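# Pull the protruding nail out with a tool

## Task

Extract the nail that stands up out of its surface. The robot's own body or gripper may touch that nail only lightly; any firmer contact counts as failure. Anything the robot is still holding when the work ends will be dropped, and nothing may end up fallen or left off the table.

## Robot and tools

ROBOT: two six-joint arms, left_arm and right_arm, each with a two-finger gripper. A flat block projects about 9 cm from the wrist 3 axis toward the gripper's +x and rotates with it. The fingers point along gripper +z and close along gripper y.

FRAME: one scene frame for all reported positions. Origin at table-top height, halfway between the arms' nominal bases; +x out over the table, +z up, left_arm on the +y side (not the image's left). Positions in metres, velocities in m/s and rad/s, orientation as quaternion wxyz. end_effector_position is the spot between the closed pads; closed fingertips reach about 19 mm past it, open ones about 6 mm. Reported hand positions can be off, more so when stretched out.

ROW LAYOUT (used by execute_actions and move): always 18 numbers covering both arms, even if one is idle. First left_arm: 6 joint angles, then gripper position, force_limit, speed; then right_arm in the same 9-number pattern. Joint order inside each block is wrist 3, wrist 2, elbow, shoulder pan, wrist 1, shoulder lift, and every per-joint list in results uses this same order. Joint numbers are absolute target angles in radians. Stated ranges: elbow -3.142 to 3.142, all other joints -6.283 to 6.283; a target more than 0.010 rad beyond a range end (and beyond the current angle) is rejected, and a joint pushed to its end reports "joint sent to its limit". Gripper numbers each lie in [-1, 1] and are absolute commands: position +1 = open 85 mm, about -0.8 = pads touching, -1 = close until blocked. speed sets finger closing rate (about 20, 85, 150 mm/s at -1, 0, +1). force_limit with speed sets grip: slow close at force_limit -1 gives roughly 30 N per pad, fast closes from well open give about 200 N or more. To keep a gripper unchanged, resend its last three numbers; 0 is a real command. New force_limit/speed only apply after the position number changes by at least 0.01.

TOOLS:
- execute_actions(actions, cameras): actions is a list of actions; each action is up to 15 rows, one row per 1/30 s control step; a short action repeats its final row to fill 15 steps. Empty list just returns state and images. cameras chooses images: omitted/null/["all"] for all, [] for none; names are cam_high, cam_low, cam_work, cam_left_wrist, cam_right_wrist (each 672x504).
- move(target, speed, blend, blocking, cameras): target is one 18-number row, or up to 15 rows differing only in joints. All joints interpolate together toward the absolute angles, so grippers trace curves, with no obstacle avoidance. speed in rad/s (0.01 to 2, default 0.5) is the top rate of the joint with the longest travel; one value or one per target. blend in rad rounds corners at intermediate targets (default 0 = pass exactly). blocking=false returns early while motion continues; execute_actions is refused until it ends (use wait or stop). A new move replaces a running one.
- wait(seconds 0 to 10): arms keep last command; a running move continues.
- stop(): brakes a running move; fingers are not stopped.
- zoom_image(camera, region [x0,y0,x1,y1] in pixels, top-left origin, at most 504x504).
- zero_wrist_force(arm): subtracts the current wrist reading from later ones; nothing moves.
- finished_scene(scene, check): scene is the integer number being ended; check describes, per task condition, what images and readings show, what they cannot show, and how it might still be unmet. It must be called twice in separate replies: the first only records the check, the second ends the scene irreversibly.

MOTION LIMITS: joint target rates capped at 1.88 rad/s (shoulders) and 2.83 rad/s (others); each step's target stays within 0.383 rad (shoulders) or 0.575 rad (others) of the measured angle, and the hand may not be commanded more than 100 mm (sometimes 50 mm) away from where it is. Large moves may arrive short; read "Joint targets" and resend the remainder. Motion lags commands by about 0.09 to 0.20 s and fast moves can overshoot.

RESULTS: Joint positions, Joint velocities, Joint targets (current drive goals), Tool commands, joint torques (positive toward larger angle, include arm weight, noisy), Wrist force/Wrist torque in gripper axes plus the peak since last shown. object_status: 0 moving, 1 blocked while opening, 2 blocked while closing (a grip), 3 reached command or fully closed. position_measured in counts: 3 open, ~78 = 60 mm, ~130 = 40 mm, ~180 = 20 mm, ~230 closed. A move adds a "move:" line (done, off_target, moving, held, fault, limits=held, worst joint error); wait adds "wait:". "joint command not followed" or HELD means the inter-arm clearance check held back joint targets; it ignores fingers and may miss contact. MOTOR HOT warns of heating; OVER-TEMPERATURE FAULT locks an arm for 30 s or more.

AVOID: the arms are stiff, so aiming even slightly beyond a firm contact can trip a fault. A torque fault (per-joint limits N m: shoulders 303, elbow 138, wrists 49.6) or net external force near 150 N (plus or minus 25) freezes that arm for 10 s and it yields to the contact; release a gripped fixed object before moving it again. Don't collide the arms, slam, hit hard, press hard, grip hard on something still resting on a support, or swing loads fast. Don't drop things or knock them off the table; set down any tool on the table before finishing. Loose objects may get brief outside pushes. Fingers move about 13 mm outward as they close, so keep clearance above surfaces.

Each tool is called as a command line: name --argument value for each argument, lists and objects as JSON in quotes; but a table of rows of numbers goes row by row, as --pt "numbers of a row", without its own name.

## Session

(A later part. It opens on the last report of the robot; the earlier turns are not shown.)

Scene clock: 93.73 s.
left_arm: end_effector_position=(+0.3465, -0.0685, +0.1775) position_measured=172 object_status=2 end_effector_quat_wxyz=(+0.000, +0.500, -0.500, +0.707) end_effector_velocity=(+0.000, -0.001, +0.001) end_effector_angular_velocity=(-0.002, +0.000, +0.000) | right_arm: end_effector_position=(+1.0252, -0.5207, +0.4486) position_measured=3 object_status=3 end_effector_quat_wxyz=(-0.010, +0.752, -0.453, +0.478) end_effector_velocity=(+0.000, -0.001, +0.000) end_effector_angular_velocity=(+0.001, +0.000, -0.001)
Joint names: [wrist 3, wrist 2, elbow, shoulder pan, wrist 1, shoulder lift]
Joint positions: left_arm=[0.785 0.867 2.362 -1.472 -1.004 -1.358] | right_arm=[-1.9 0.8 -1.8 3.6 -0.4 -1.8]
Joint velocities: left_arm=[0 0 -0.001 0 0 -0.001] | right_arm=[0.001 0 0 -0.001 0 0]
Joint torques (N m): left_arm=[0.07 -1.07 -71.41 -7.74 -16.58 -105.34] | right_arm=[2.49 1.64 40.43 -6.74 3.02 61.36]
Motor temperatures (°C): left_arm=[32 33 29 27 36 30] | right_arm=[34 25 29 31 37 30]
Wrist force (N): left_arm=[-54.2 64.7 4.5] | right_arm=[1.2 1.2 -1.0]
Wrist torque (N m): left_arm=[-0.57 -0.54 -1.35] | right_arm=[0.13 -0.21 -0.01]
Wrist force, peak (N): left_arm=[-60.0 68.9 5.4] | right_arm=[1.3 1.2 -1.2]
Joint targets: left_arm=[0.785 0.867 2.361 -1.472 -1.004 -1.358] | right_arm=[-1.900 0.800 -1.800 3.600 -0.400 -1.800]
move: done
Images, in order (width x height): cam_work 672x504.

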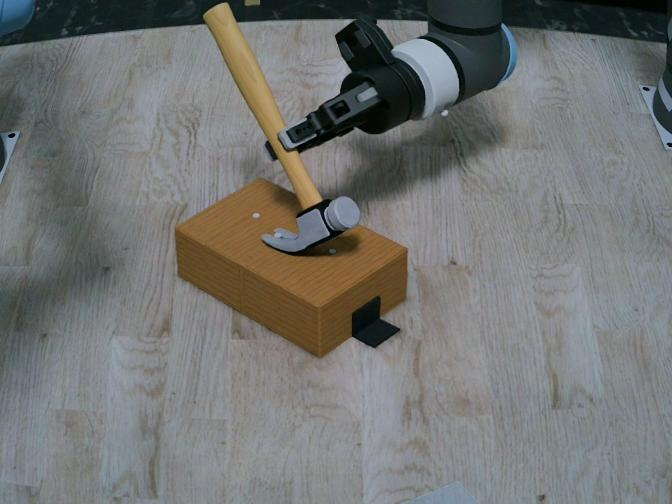

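move --pt "0.785 0.8666 2.365 -1.4716 -1.0213 -1.3437 -1 1 -0.5 -1.9 0.8 -1.8 3.6 -0.4 -1.8 1 1 1" --pt "0.685 0.8832 2.3697 -1.455 -1.023 -1.3467 -1 1 -0.5 -1.9 0.8 -1.8 3.6 -0.4 -1.8 1 1 1" --speed 0.08 --cameras '["cam_work"]'

zoom_image --camera "cam_work" --region '[250, 200, 350, 280]'

Scene clock: 96.60 s.
left_arm: end_effector_position=(+0.3532, -0.0622, +0.1703) position_measured=172 object_status=2 end_effector_quat_wxyz=(+0.035, +0.525, -0.474, +0.706) end_effector_velocity=(+0.000, +0.000, -0.001) end_effector_angular_velocity=(+0.000, +0.001, +0.000) | right_arm: end_effector_position=(+1.0252, -0.5207, +0.4486) position_measured=3 object_status=3 end_effector_quat_wxyz=(-0.010, +0.752, -0.453, +0.478) end_effector_velocity=(+0.000, +0.000, +0.000) end_effector_angular_velocity=(+0.000, +0.001, +0.000)
Joint names: [wrist 3, wrist 2, elbow, shoulder pan, wrist 1, shoulder lift]
Joint positions: left_arm=[0.685 0.883 2.37 -1.455 -1.023 -1.347] | right_arm=[-1.9 0.8 -1.8 3.6 -0.4 -1.8]
Joint velocities: left_arm=[-0.002 0 0 0 0 0.001] | right_arm=[0 0 0 0 0 0]
Joint torques (N m): left_arm=[-2.29 1.36 1.66 16.1 2.76 -36.82] | right_arm=[2.44 2.11 41.3 -5.09 3.46 62.82]
Motor temperatures (°C): left_arm=[32 33 29 27 36 30] | right_arm=[34 25 29 31 37 30]
Wrist force (N): left_arm=[28.3 -24.2 -0.9] | right_arm=[1.0 1.0 -1.0]
Wrist torque (N m): left_arm=[-0.10 0.15 0.00] | right_arm=[0.10 -0.19 -0.02]
Wrist force, peak (N): left_arm=[-57.5 67.6 4.6] | right_arm=[1.1 1.5 -1.2]
Joint targets: left_arm=[0.685 0.883 2.370 -1.455 -1.023 -1.347] | right_arm=[-1.900 0.800 -1.800 3.600 -0.400 -1.800]
move: done
Images, in order (width x height): cam_work 672x504.

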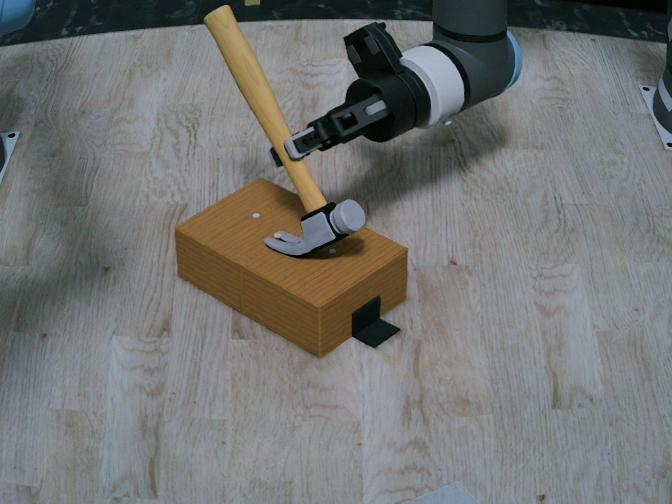

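Scaled by 5.040 from the camera's 672x504 image, which has a finer 960x720 frame.

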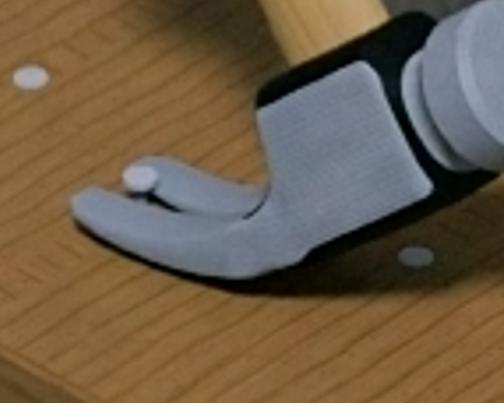

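move --pt "0.685 0.8832 2.3683 -1.455 -1.0157 -1.3526 -1 1 -0.5 -1.9 0.8 -1.8 3.6 -0.4 -1.8 1 1 1" --pt "0.685 0.861 2.362 -1.4772 -1.0134 -1.3486 -1 1 -0.5 -1.9 0.8 -1.8 3.6 -0.4 -1.8 1 1 1" --speed 0.04 --cameras '["cam_work"]'

zoom_image --camera "cam_work" --region '[250, 200, 350, 280]'

Scene clock: 98.07 s.
left_arm: end_effector_position=(+0.3442, -0.0705, +0.1736) position_measured=172 object_status=0 end_effector_quat_wxyz=(+0.035, +0.525, -0.474, +0.706) end_effector_velocity=(-0.001, +0.000, +0.000) end_effector_angular_velocity=(+0.001, +0.000, -0.001) | right_arm: end_effector_position=(+1.0252, -0.5207, +0.4486) position_measured=3 object_status=3 end_effector_quat_wxyz=(-0.010, +0.752, -0.453, +0.478) end_effector_velocity=(+0.000, +0.000, -0.002) end_effector_angular_velocity=(-0.001, +0.002, +0.000)
Joint names: [wrist 3, wrist 2, elbow, shoulder pan, wrist 1, shoulder lift]
Joint positions: left_arm=[0.685 0.861 2.362 -1.477 -1.013 -1.349] | right_arm=[-1.9 0.8 -1.8 3.6 -0.4 -1.8]
Joint velocities: left_arm=[0.001 -0.001 0 -0.002 0 0] | right_arm=[0.001 0 0 0 -0.001 -0.001]
Joint torques (N m): left_arm=[0.25 -1.61 -39.06 -11.2 -2.46 -35.57] | right_arm=[2.44 2.29 42.24 -4.04 3.56 63.05]
Motor temperatures (°C): left_arm=[32 33 29 27 36 30] | right_arm=[34 25 29 31 37 30]
Wrist force (N): left_arm=[-9.1 3.7 -1.7] | right_arm=[1.0 1.2 -1.2]
Wrist torque (N m): left_arm=[-0.12 -0.23 -0.12] | right_arm=[0.14 -0.18 -0.01]
Wrist force, peak (N): left_arm=[-38.6 23.5 1.1] | right_arm=[1.2 1.5 -1.0]
Joint targets: left_arm=[0.685 0.861 2.362 -1.477 -1.013 -1.349] | right_arm=[-1.900 0.800 -1.800 3.600 -0.400 -1.800]
move: done
Images, in order (width x height): cam_work 672x504.

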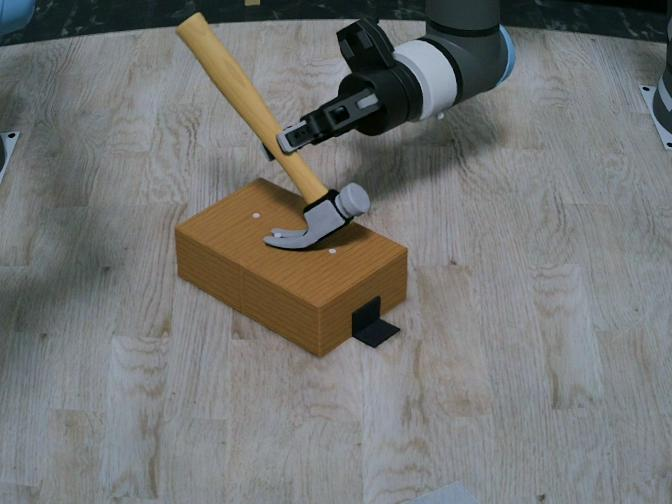

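Scaled by 5.040 from the camera's 672x504 image, which has a finer 960x720 frame.

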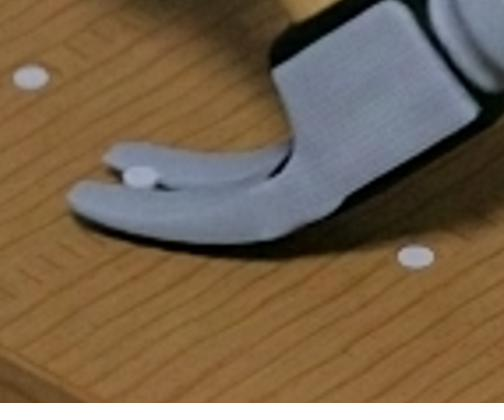

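move --target '[0.685,0.8425,2.3568,-1.4957,-1.0115,-1.3453,-0.98,1,1,-1.9,0.8,-1.8,3.6,-0.4,-1.8,1,1,1]' --speed 0.04 --cameras '["cam_work"]'

zoom_image --camera "cam_work" --region '[250, 200, 350, 280]'

Scene clock: 99.90 s.
left_arm: end_effector_position=(+0.3366, -0.0770, +0.1735) position_measured=179 object_status=0 end_effector_quat_wxyz=(+0.035, +0.525, -0.474, +0.706) end_effector_velocity=(-0.001, +0.000, +0.000) end_effector_angular_velocity=(+0.000, +0.000, +0.001) | right_arm: end_effector_position=(+1.0252, -0.5207, +0.4486) position_measured=3 object_status=3 end_effector_quat_wxyz=(-0.010, +0.752, -0.453, +0.478) end_effector_velocity=(+0.000, +0.000, -0.001) end_effector_angular_velocity=(+0.000, +0.000, +0.000)
Joint names: [wrist 3, wrist 2, elbow, shoulder pan, wrist 1, shoulder lift]
Joint positions: left_arm=[0.685 0.843 2.357 -1.496 -1.011 -1.345] | right_arm=[-1.9 0.8 -1.8 3.6 -0.4 -1.8]
Joint velocities: left_arm=[0 -0.002 0 -0.002 0 0] | right_arm=[0 0 0 0 0 -0.001]
Joint torques (N m): left_arm=[1.14 -0.62 -52.5 -14.39 -7.01 -51.97] | right_arm=[2.38 2.09 42.3 -4 3.74 62.64]
Motor temperatures (°C): left_arm=[32 33 29 27 36 30] | right_arm=[34 25 29 31 37 30]
Wrist force (N): left_arm=[-30.5 21.0 0.2] | right_arm=[1.1 1.0 -1.0]
Wrist torque (N m): left_arm=[-0.19 -0.33 -0.54] | right_arm=[0.11 -0.20 -0.02]
Wrist force, peak (N): left_arm=[-30.5 21.0 0.2] | right_arm=[1.3 1.5 -1.0]
Joint targets: left_arm=[0.685 0.843 2.357 -1.496 -1.012 -1.345] | right_arm=[-1.900 0.800 -1.800 3.600 -0.400 -1.800]
move: done
Images, in order (width x height): cam_work 672x504.

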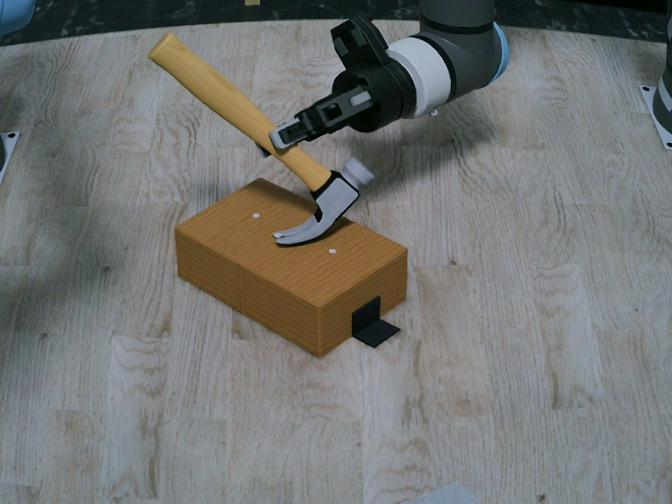

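Scaled by 5.040 from the camera's 672x504 image, which has a finer 960x720 frame.

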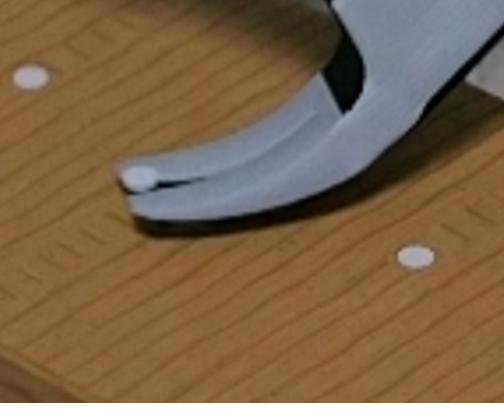

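move --pt "0.685 0.8425 2.3577 -1.4957 -1.0164 -1.3413 -0.98 1 1 -1.9 0.8 -1.8 3.6 -0.4 -1.8 1 1 1" --pt "0.385 0.907 2.3756 -1.431 -1.0226 -1.353 -0.98 1 1 -1.9 0.8 -1.8 3.6 -0.4 -1.8 1 1 1" --speed 0.1 --cameras '["cam_work"]'

zoom_image --camera "cam_work" --region '[250, 200, 350, 280]'

Scene clock: 104.03 s.
left_arm: end_effector_position=(+0.3626, -0.0534, +0.1713) position_measured=183 object_status=2 end_effector_quat_wxyz=(+0.140, +0.590, -0.390, +0.693) end_effector_velocity=(+0.000, +0.001, +0.000) end_effector_angular_velocity=(-0.001, +0.001, +0.001) | right_arm: end_effector_position=(+1.0252, -0.5207, +0.4486) position_measured=3 object_status=3 end_effector_quat_wxyz=(-0.010, +0.752, -0.453, +0.478) end_effector_velocity=(+0.000, +0.003, +0.001) end_effector_angular_velocity=(+0.000, -0.001, +0.003)
Joint names: [wrist 3, wrist 2, elbow, shoulder pan, wrist 1, shoulder lift]
Joint positions: left_arm=[0.385 0.907 2.376 -1.431 -1.023 -1.353] | right_arm=[-1.9 0.8 -1.8 3.6 -0.4 -1.8]
Joint velocities: left_arm=[-0.002 0 0 0.001 0 0] | right_arm=[0 0 0 0.003 -0.001 0.001]
Joint torques (N m): left_arm=[-1.18 -20.34 23.76 60.66 6.04 -41.97] | right_arm=[2.15 2.08 43.62 -1.68 4.55 65.34]
Motor temperatures (°C): left_arm=[32 33 29 27 36 30] | right_arm=[34 25 29 31 37 30]
Wrist force (N): left_arm=[43.5 54.1 12.9] | right_arm=[0.8 1.2 -1.0]
Wrist torque (N m): left_arm=[-0.68 0.16 -1.49] | right_arm=[0.14 -0.15 -0.02]
Wrist force, peak (N): left_arm=[43.5 54.1 12.9] | right_arm=[1.4 1.5 -1.1]
Joint targets: left_arm=[0.385 0.907 2.376 -1.431 -1.023 -1.353] | right_arm=[-1.900 0.800 -1.800 3.600 -0.400 -1.800]
move: done
Images, in order (width x height): cam_work 672x504.

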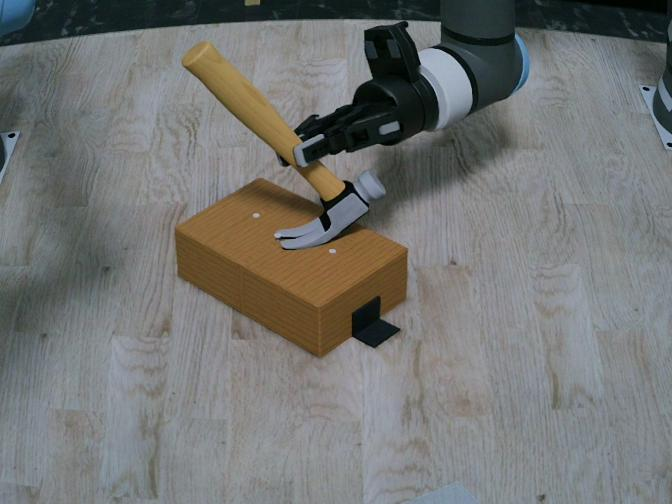

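Scaled by 5.040 from the camera's 672x504 image, which has a finer 960x720 frame.

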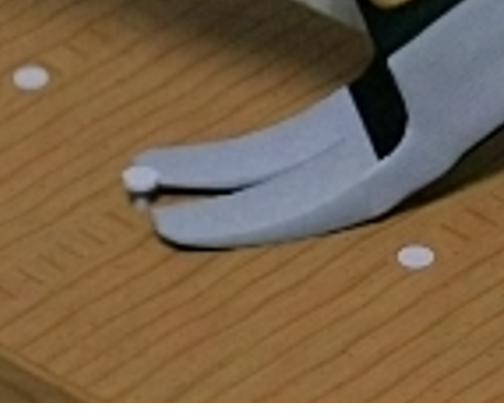

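move --pt "0.385 0.926 2.3793 -1.412 -1.017 -1.364 -0.98 1 1 -1.9 0.8 -1.8 3.6 -0.4 -1.8 1 1 1" --pt "0.385 0.926 2.365 -1.412 -0.943 -1.423 -0.96 1 1 -1.9 0.8 -1.8 3.6 -0.4 -1.8 1 1 1" --speed 0.1 --cameras '["cam_work","cam_low","cam_high"]'

zoom_image --camera "cam_work" --region '[250, 130, 410, 280]'

every target must give the same left_gripper/position; nothing of the call was run
Scene clock: 104.53 s.
left_arm: end_effector_position=(+0.3627, -0.0533, +0.1713) position_measured=183 object_status=2 end_effector_quat_wxyz=(+0.140, +0.590, -0.390, +0.693) end_effector_velocity=(+0.000, -0.001, -0.001) end_effector_angular_velocity=(+0.002, +0.000, -0.001) | right_arm: end_effector_position=(+1.0252, -0.5207, +0.4486) position_measured=3 object_status=3 end_effector_quat_wxyz=(-0.010, +0.752, -0.453, +0.478) end_effector_velocity=(+0.000, +0.002, -0.001) end_effector_angular_velocity=(+0.000, +0.001, +0.001)
Joint names: [wrist 3, wrist 2, elbow, shoulder pan, wrist 1, shoulder lift]
Joint positions: left_arm=[0.385 0.907 2.376 -1.431 -1.023 -1.353] | right_arm=[-1.9 0.8 -1.8 3.6 -0.4 -1.8]
Joint velocities: left_arm=[0 0 -0.001 0 0 0.002] | right_arm=[0 0 0 0.001 0 -0.001]
Joint torques (N m): left_arm=[-0.49 -23.95 25.82 59.21 8.1 -43.36] | right_arm=[2.07 2.21 42.99 -0.39 4.48 64.02]
Motor temperatures (°C): left_arm=[32 33 29 27 36 30] | right_arm=[34 25 29 31 37 30]
Wrist force (N): left_arm=[44.8 58.2 14.3] | right_arm=[1.2 0.9 -1.0]
Wrist torque (N m): left_arm=[-0.67 0.19 -1.52] | right_arm=[0.08 -0.23 -0.01]
Wrist force, peak (N): left_arm=[45.4 57.7 14.4] | right_arm=[1.1 1.4 -1.4]
Joint targets: left_arm=[0.385 0.907 2.376 -1.431 -1.023 -1.353] | right_arm=[-1.900 0.800 -1.800 3.600 -0.400 -1.800]
Tool commands: left_gripper/position=-0.98 left_gripper/force_limit=+1.0 left_gripper/speed=+1.0 right_gripper/position=+1.0 right_gripper/force_limit=+1.0 right_gripper/speed=+1.0

Scaled by 3.150 from the camera's 672x504 image, which has a finer 960x720 frame.

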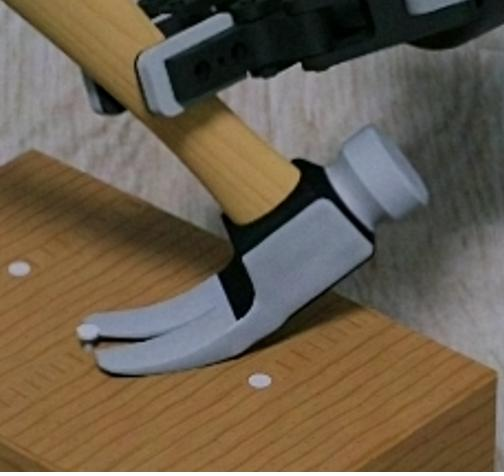

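move --pt "0.385 0.926 2.3793 -1.412 -1.017 -1.364 -0.96 1 1 -1.9 0.8 -1.8 3.6 -0.4 -1.8 1 1 1" --pt "0.385 0.926 2.365 -1.412 -0.943 -1.423 -0.96 1 1 -1.9 0.8 -1.8 3.6 -0.4 -1.8 1 1 1" --speed 0.1 --cameras '["cam_work","cam_high"]'

zoom_image --camera "cam_work" --region '[250, 130, 410, 280]'

Scene clock: 105.57 s.
left_arm: end_effector_position=(+0.3679, -0.0473, +0.1768) position_measured=183 object_status=0 end_effector_quat_wxyz=(+0.136, +0.587, -0.395, +0.693) end_effector_velocity=(+0.001, +0.000, +0.000) end_effector_angular_velocity=(-0.001, +0.000, +0.002) | right_arm: end_effector_position=(+1.0252, -0.5207, +0.4486) position_measured=3 object_status=3 end_effector_quat_wxyz=(-0.010, +0.752, -0.453, +0.478) end_effector_velocity=(+0.000, +0.001, +0.000) end_effector_angular_velocity=(+0.000, +0.000, +0.001)
Joint names: [wrist 3, wrist 2, elbow, shoulder pan, wrist 1, shoulder lift]
Joint positions: left_arm=[0.398 0.925 2.378 -1.416 -1.009 -1.368] | right_arm=[-1.9 0.8 -1.8 3.6 -0.4 -1.8]
Joint velocities: left_arm=[0 -0.001 -0.001 0.001 0 0] | right_arm=[0.001 0 0 0.001 0 0]
Joint torques (N m): left_arm=[-0.68 0.07 -25.9 -0.67 -2.36 -43.84] | right_arm=[2.29 2.41 43.68 0.51 4.53 66.08]
Motor temperatures (°C): left_arm=[32 33 29 27 36 30] | right_arm=[34 25 29 31 37 30]
Wrist force (N): left_arm=[-3.6 -1.2 -0.5] | right_arm=[1.3 1.1 -0.7]
Wrist torque (N m): left_arm=[-0.02 -0.17 0.08] | right_arm=[0.11 -0.24 -0.01]
Wrist force, peak (N): left_arm=[-47.5 131.6 22.5] | right_arm=[1.4 1.8 -0.9]
Joint targets: left_arm=[0.398 0.925 2.378 -1.416 -1.009 -1.368] | right_arm=[-1.900 0.800 -1.800 3.600 -0.400 -1.800]
Tool commands: left_gripper/position=-0.9607843137254902 left_gripper/force_limit=+1.0 left_gripper/speed=+1.0 right_gripper/position=+1.0 right_gripper/force_limit=+1.0 right_gripper/speed=+1.0
FORCE FAULT: contact force on the left arm reached its limit, and that arm stopped. The contact can be on any part of that arm, not only on its tool. That arm's remaining commands of this call were not run. That arm is still stopped at the end of this call. That arm stays stopped for about 10 more seconds. Until then a move that you send moves the other arm only, and its call returns only when the move has ended. Once the stop has ended, the next robot result says so. If the stop ends while you think or write, that arm runs what you send next. While its stop runs, an arm takes no new command, but its gripper still runs the gripper command that each later call begins with. Until it ends, the stop uses up actions while you think or wait. An arm that is not stopped still takes commands.
move: fault (left_arm); path passed 1 of 2 targets; left_arm: the wrist 1 is farthest, 0.066 rad from its target
Images, in order (width x height): cam_high 672x504, cam_work 672x504.

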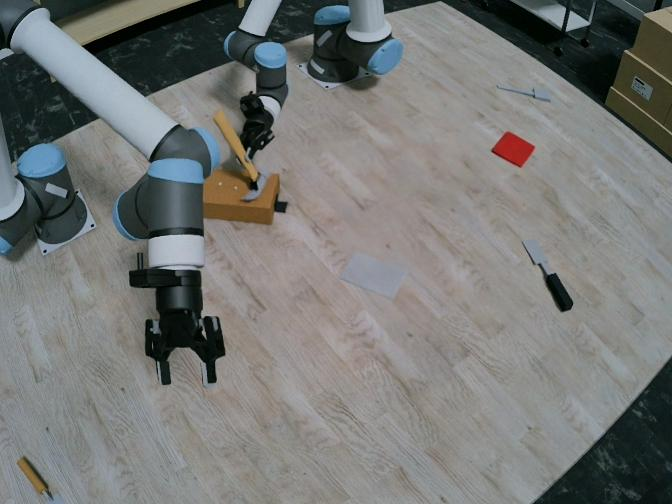

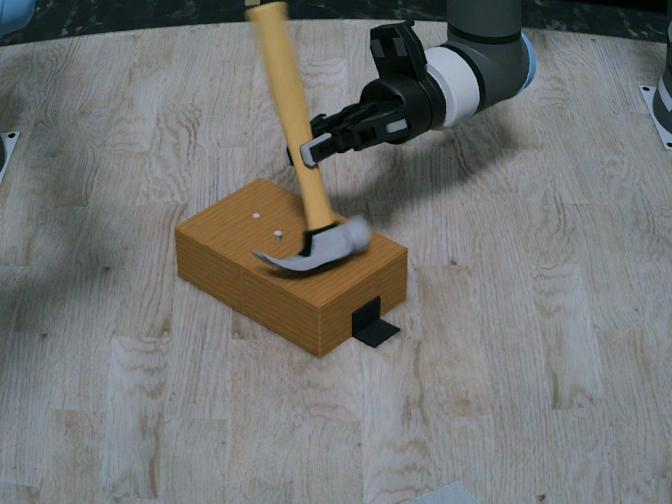

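Scaled by 3.150 from the camera's 672x504 image, which has a finer 960x720 frame.

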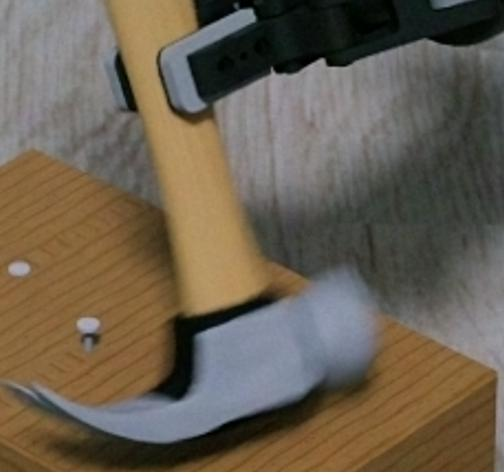

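wait --seconds 10

zoom_image --camera "cam_work" --region '[240, 130, 400, 280]'

zoom_image --camera "cam_low" --region '[250, 130, 450, 330]'

Scene clock: 115.87 s.
left_arm: end_effector_position=(+0.3679, -0.0473, +0.1768) position_measured=190 object_status=2 end_effector_quat_wxyz=(+0.136, +0.587, -0.395, +0.693) end_effector_velocity=(+0.000, +0.000, +0.000) end_effector_angular_velocity=(+0.000, +0.000, +0.000) | right_arm: end_effector_position=(+1.0252, -0.5207, +0.4486) position_measured=3 object_status=3 end_effector_quat_wxyz=(-0.010, +0.752, -0.453, +0.478) end_effector_velocity=(+0.000, +0.002, +0.000) end_effector_angular_velocity=(+0.000, +0.000, +0.002)
Joint names: [wrist 3, wrist 2, elbow, shoulder pan, wrist 1, shoulder lift]
Joint positions: left_arm=[0.398 0.925 2.378 -1.416 -1.009 -1.368] | right_arm=[-1.9 0.8 -1.8 3.6 -0.4 -1.8]
Joint velocities: left_arm=[0 0 0 0 0 0] | right_arm=[0 0 0 0.002 0.001 -0.001]
Joint torques (N m): left_arm=[-0.75 -0.17 -25.94 -0.13 -2.3 -42.3] | right_arm=[1.85 2.14 46.27 7.09 6.11 68.46]
Motor temperatures (°C): left_arm=[32 33 29 27 36 30] | right_arm=[34 25 29 31 37 30]
Wrist force (N): left_arm=[-0.4 -0.3 -1.4] | right_arm=[0.9 1.0 -1.0]
Wrist torque (N m): left_arm=[-0.13 -0.31 -0.01] | right_arm=[0.10 -0.16 -0.02]
Wrist force, peak (N): left_arm=[-2.7 4.1 0.6] | right_arm=[1.2 1.5 -1.3]
Joint targets: left_arm=[0.398 0.925 2.378 -1.416 -1.009 -1.368] | right_arm=[-1.900 0.800 -1.800 3.600 -0.400 -1.800]
Tool commands: left_gripper/position=-0.9607843137254902 left_gripper/force_limit=+1.0 left_gripper/speed=+1.0 right_gripper/position=+1.0 right_gripper/force_limit=+1.0 right_gripper/speed=+1.0
FORCE FAULT, CONTINUED: the left arm's stop, for the force fault that an earlier result reported, is over. The rest of the stop counts as 20 of the actions that you can send in this scene. During its stop the left arm's controller moved it back a little. That arm now holds where it stands, not its last command. That arm accepts commands again.
wait: 10.00 s; at rest by 0.03 s

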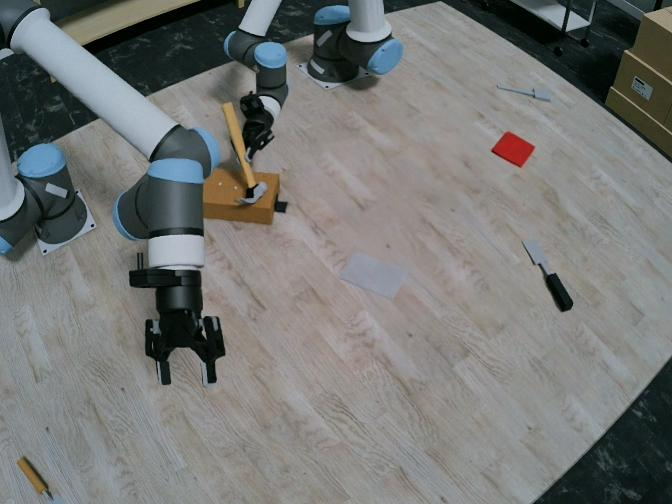

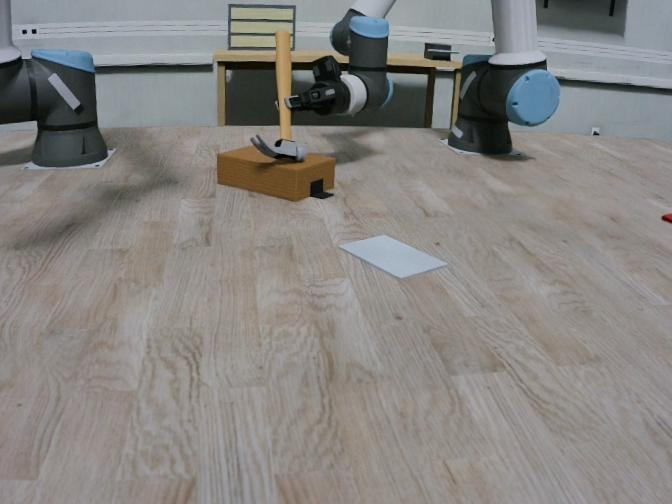

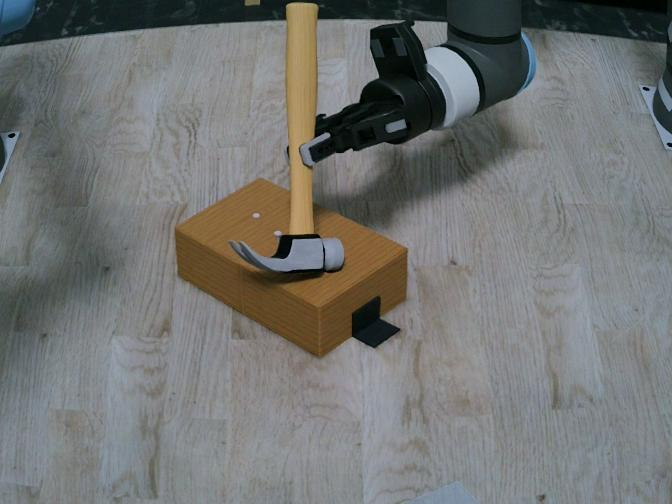

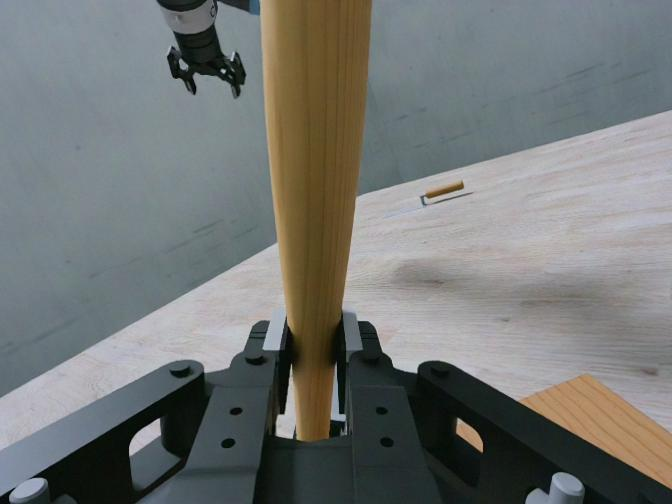

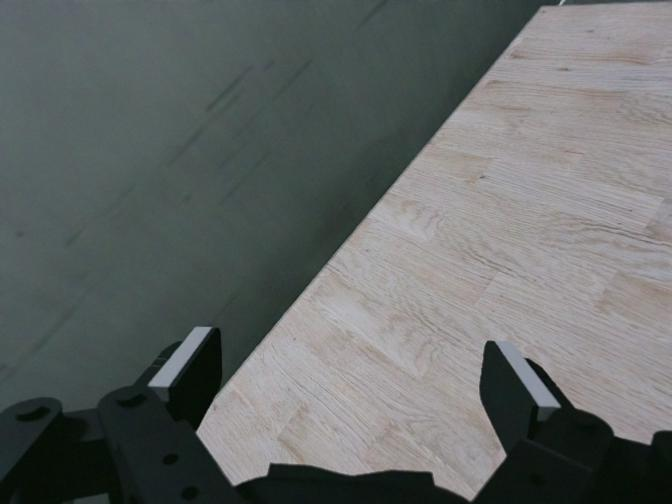

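Scaled by 3.150 from the camera's 672x504 image, which has a finer 960x720 frame.

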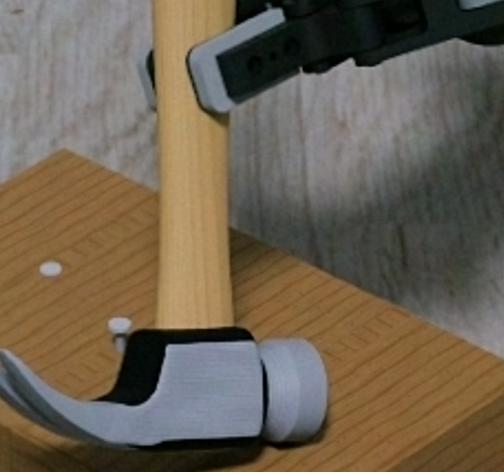

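Scaled by 2.520 from the camera's 672x504 image, which has a finer 960x720 frame.

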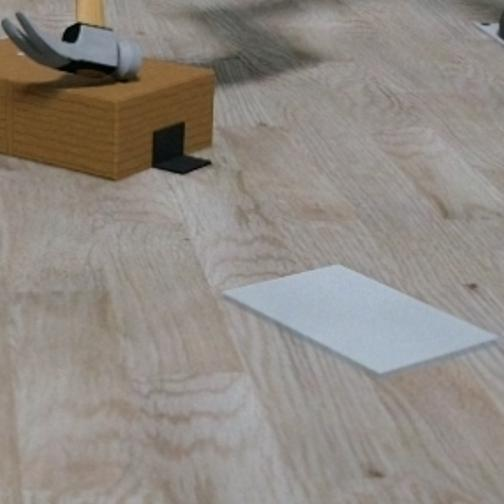

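zoom_image --camera "cam_high" --region '[190, 130, 310, 230]'

zoom_image --camera "cam_low" --region '[200, 20, 360, 210]'

Scaled by 4.200 from the camera's 672x504 image, which has a finer 960x720 frame.

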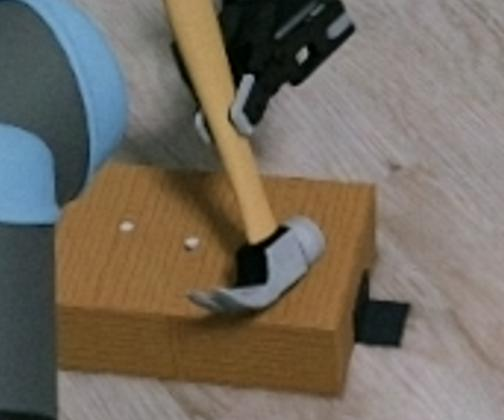

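Scaled by 2.653 from the camera's 672x504 image, which has a finer 960x720 frame.

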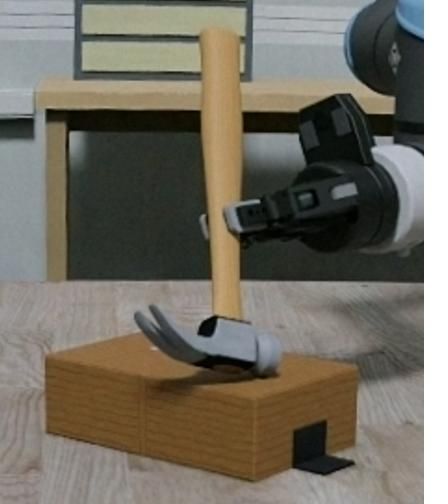

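move --pt "0.398 0.925 2.359 -1.416 -0.911 -1.447 -0.96 1 1 -1.9 0.8 -1.8 3.6 -0.4 -1.8 1 1 1" --pt "0.6247 1.2692 1.9996 -1.2497 0.0828 -1.4361 -0.96 1 1 -1.9 0.8 -1.8 3.6 -0.4 -1.8 1 1 1" --speed 0.35 --cameras '["cam_work","cam_low","cam_high"]'

zoom_image --camera "cam_work" --region '[230, 100, 410, 280]'

zoom_image --camera "cam_high" --region '[190, 110, 310, 230]'

zoom_image --camera "cam_low" --region '[200, 20, 360, 210]'

Scene clock: 123.33 s.
left_arm: end_effector_position=(+0.3953, -0.0468, +0.2236) position_measured=190 object_status=2 end_effector_quat_wxyz=(-0.012, -0.572, +0.678, -0.461) end_effector_velocity=(+0.001, +0.000, -0.001) end_effector_angular_velocity=(+0.002, +0.001, +0.001) | right_arm: end_effector_position=(+1.0252, -0.5207, +0.4486) position_measured=3 object_status=3 end_effector_quat_wxyz=(-0.010, +0.752, -0.453, +0.478) end_effector_velocity=(+0.000, +0.001, +0.000) end_effector_angular_velocity=(+0.001, -0.001, +0.001)
Joint names: [wrist 3, wrist 2, elbow, shoulder pan, wrist 1, shoulder lift]
Joint positions: left_arm=[0.625 1.269 2 -1.25 0.083 -1.436] | right_arm=[-1.9 0.8 -1.8 3.6 -0.4 -1.8]
Joint velocities: left_arm=[0 0 -0.001 0.001 0.001 0.002] | right_arm=[0.001 0 0 0.001 0 0]
Joint torques (N m): left_arm=[2.03 0.86 -48.5 14.71 3.17 -36.01] | right_arm=[1.48 2.12 47.11 12.52 6.6 69.51]
Motor temperatures (°C): left_arm=[32 33 29 27 36 30] | right_arm=[34 25 29 31 37 30]
Wrist force (N): left_arm=[-3.9 3.2 1.7] | right_arm=[1.1 1.0 -1.1]
Wrist torque (N m): left_arm=[-0.21 -0.02 -0.33] | right_arm=[0.10 -0.20 -0.02]
Wrist force, peak (N): left_arm=[-6.6 3.1 -1.2] | right_arm=[1.5 1.3 -1.2]
Joint targets: left_arm=[0.625 1.269 2.000 -1.250 0.083 -1.436] | right_arm=[-1.900 0.800 -1.800 3.600 -0.400 -1.800]
move: done
Images, in order (width x height): cam_high 672x504, cam_low 672x504, cam_work 672x504.

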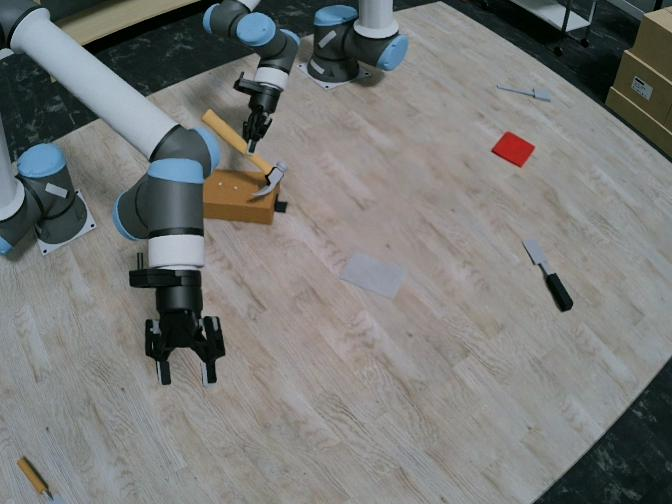

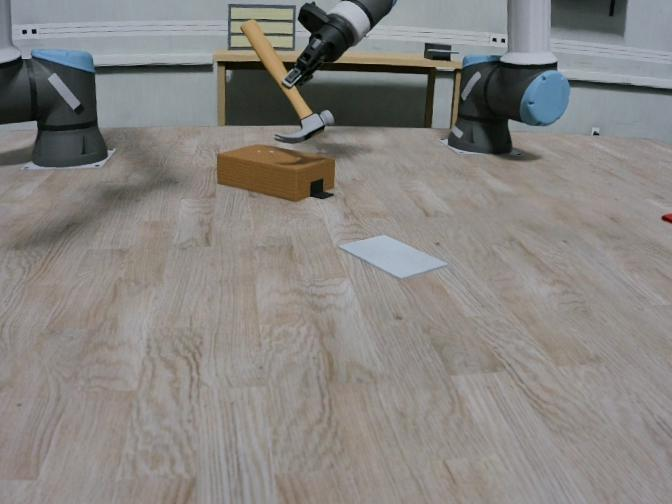

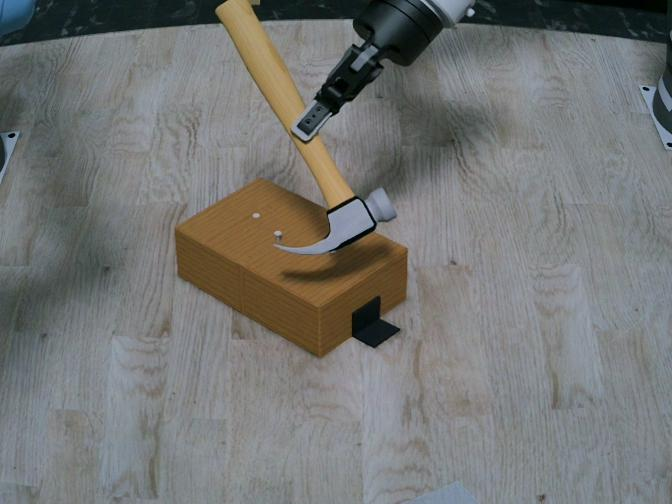

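Scaled by 2.800 from the camera's 672x504 image, which has a finer 960x720 frame.

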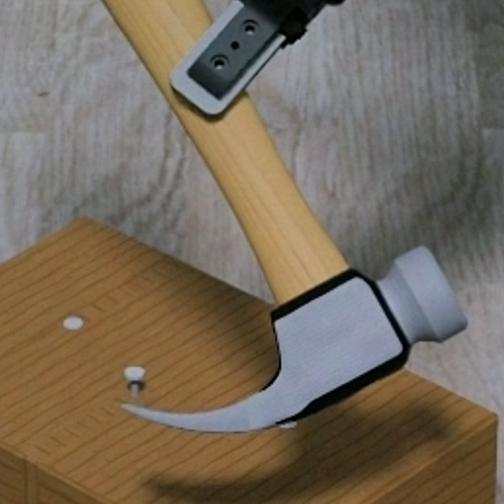

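Scaled by 4.200 from the camera's 672x504 image, which has a finer 960x720 frame.

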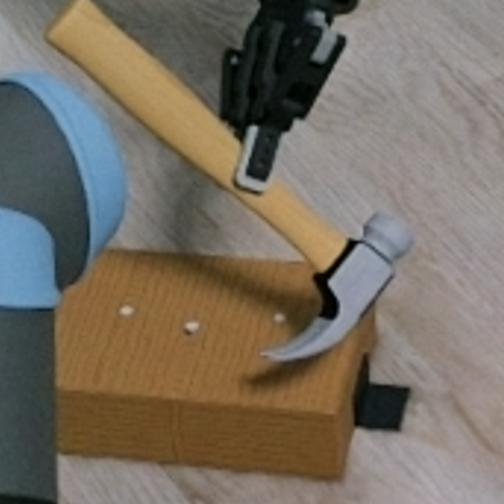

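Scaled by 2.653 from the camera's 672x504 image, which has a finer 960x720 frame.

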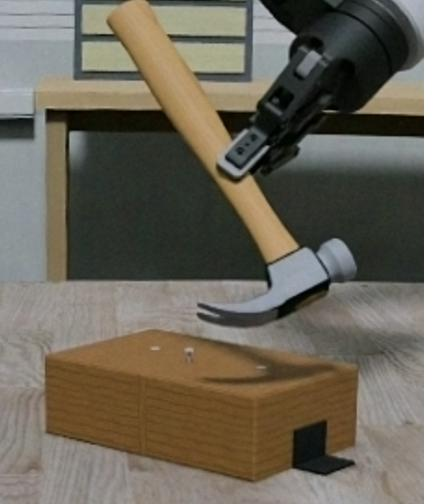

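move --target '[1.0292,1.8259,1.9389,-1.036,0.0841,-1.3867,-0.96,1,1,-1.9,0.8,-1.8,3.6,-0.4,-1.8,1,1,1]' --speed 0.35 --cameras '["cam_work","cam_low","cam_high"]'

zoom_image --camera "cam_work" --region '[230, 100, 410, 280]'

zoom_image --camera "cam_high" --region '[190, 110, 310, 230]'

zoom_image --camera "cam_low" --region '[200, 20, 360, 210]'

Scene clock: 126.70 s.
left_arm: end_effector_position=(+0.3957, -0.0467, +0.2236) position_measured=190 object_status=2 end_effector_quat_wxyz=(-0.119, -0.398, +0.793, -0.445) end_effector_velocity=(+0.000, -0.001, +0.001) end_effector_angular_velocity=(-0.002, -0.001, -0.002) | right_arm: end_effector_position=(+1.0252, -0.5207, +0.4486) position_measured=3 object_status=3 end_effector_quat_wxyz=(-0.010, +0.752, -0.453, +0.478) end_effector_velocity=(+0.000, +0.001, +0.000) end_effector_angular_velocity=(+0.000, +0.001, +0.001)
Joint names: [wrist 3, wrist 2, elbow, shoulder pan, wrist 1, shoulder lift]
Joint positions: left_arm=[1.029 1.826 1.939 -1.036 0.084 -1.387] | right_arm=[-1.9 0.8 -1.8 3.6 -0.4 -1.8]
Joint velocities: left_arm=[0.001 0.002 -0.001 0 0 -0.001] | right_arm=[0 0 0 0.001 -0.001 0]
Joint torques (N m): left_arm=[2.12 2.05 -48.49 15.43 2.5 -39.85] | right_arm=[1.37 2.15 47.66 13.07 7.08 70.92]
Motor temperatures (°C): left_arm=[32 33 29 27 36 30] | right_arm=[34 25 29 31 37 30]
Wrist force (N): left_arm=[-3.9 3.2 2.0] | right_arm=[0.7 1.4 -1.5]
Wrist torque (N m): left_arm=[-0.21 0.01 -0.34] | right_arm=[0.18 -0.13 -0.02]
Wrist force, peak (N): left_arm=[-4.1 3.3 2.0] | right_arm=[0.7 1.4 -1.5]
Joint targets: left_arm=[1.029 1.826 1.939 -1.036 0.084 -1.387] | right_arm=[-1.900 0.800 -1.800 3.600 -0.400 -1.800]
move: done
Images, in order (width x height): cam_high 672x504, cam_low 672x504, cam_work 672x504.

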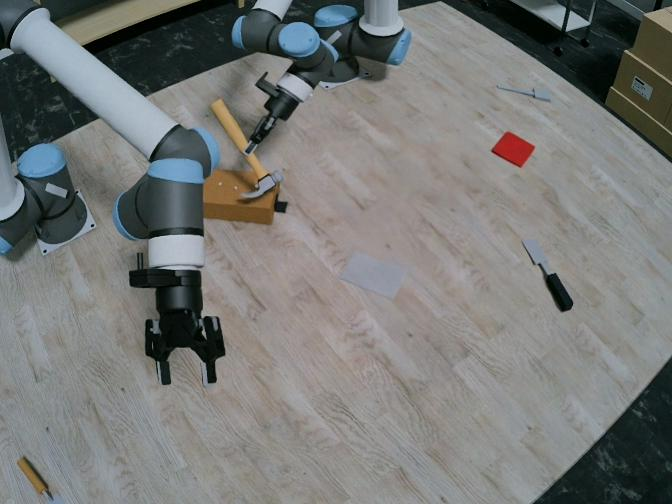

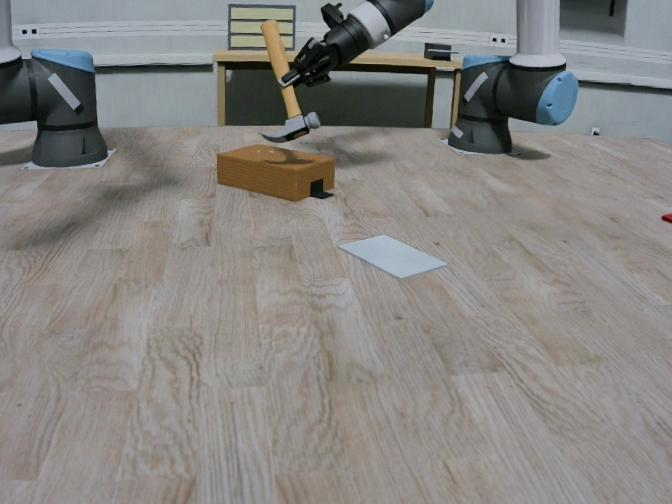

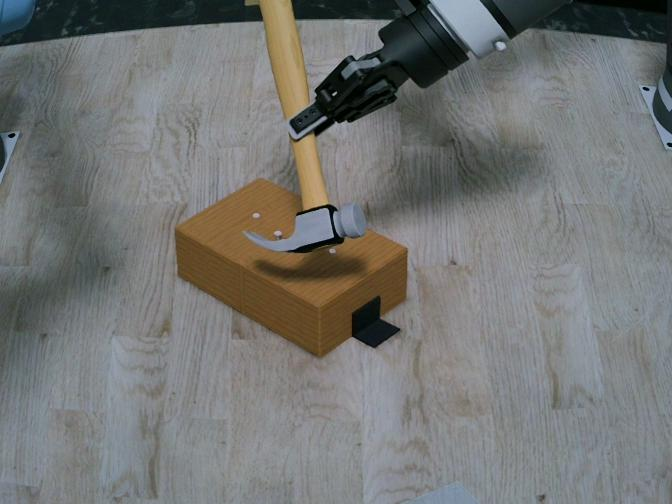

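Scaled by 2.800 from the camera's 672x504 image, which has a finer 960x720 frame.

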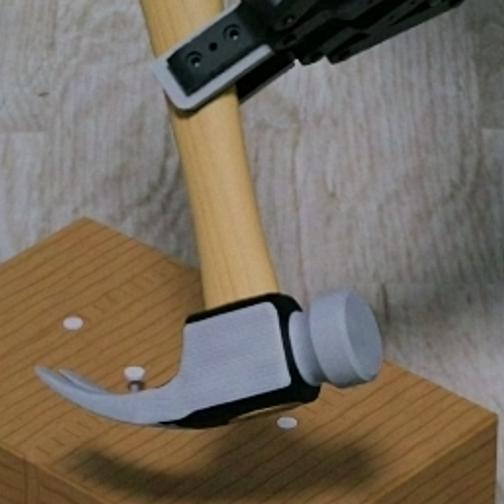

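Scaled by 4.200 from the camera's 672x504 image, which has a finer 960x720 frame.

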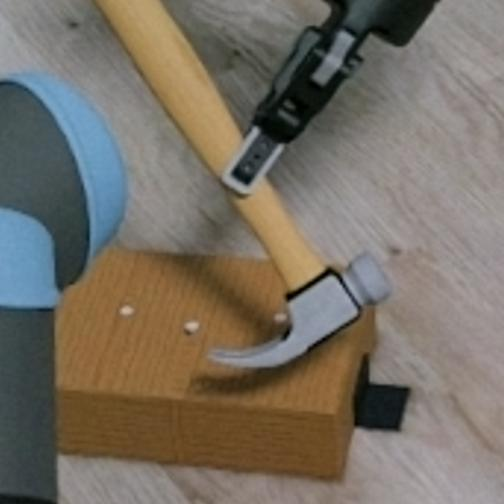

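Scaled by 2.653 from the camera's 672x504 image, which has a finer 960x720 frame.

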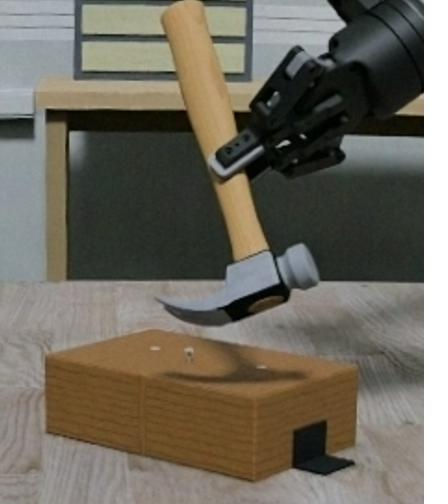

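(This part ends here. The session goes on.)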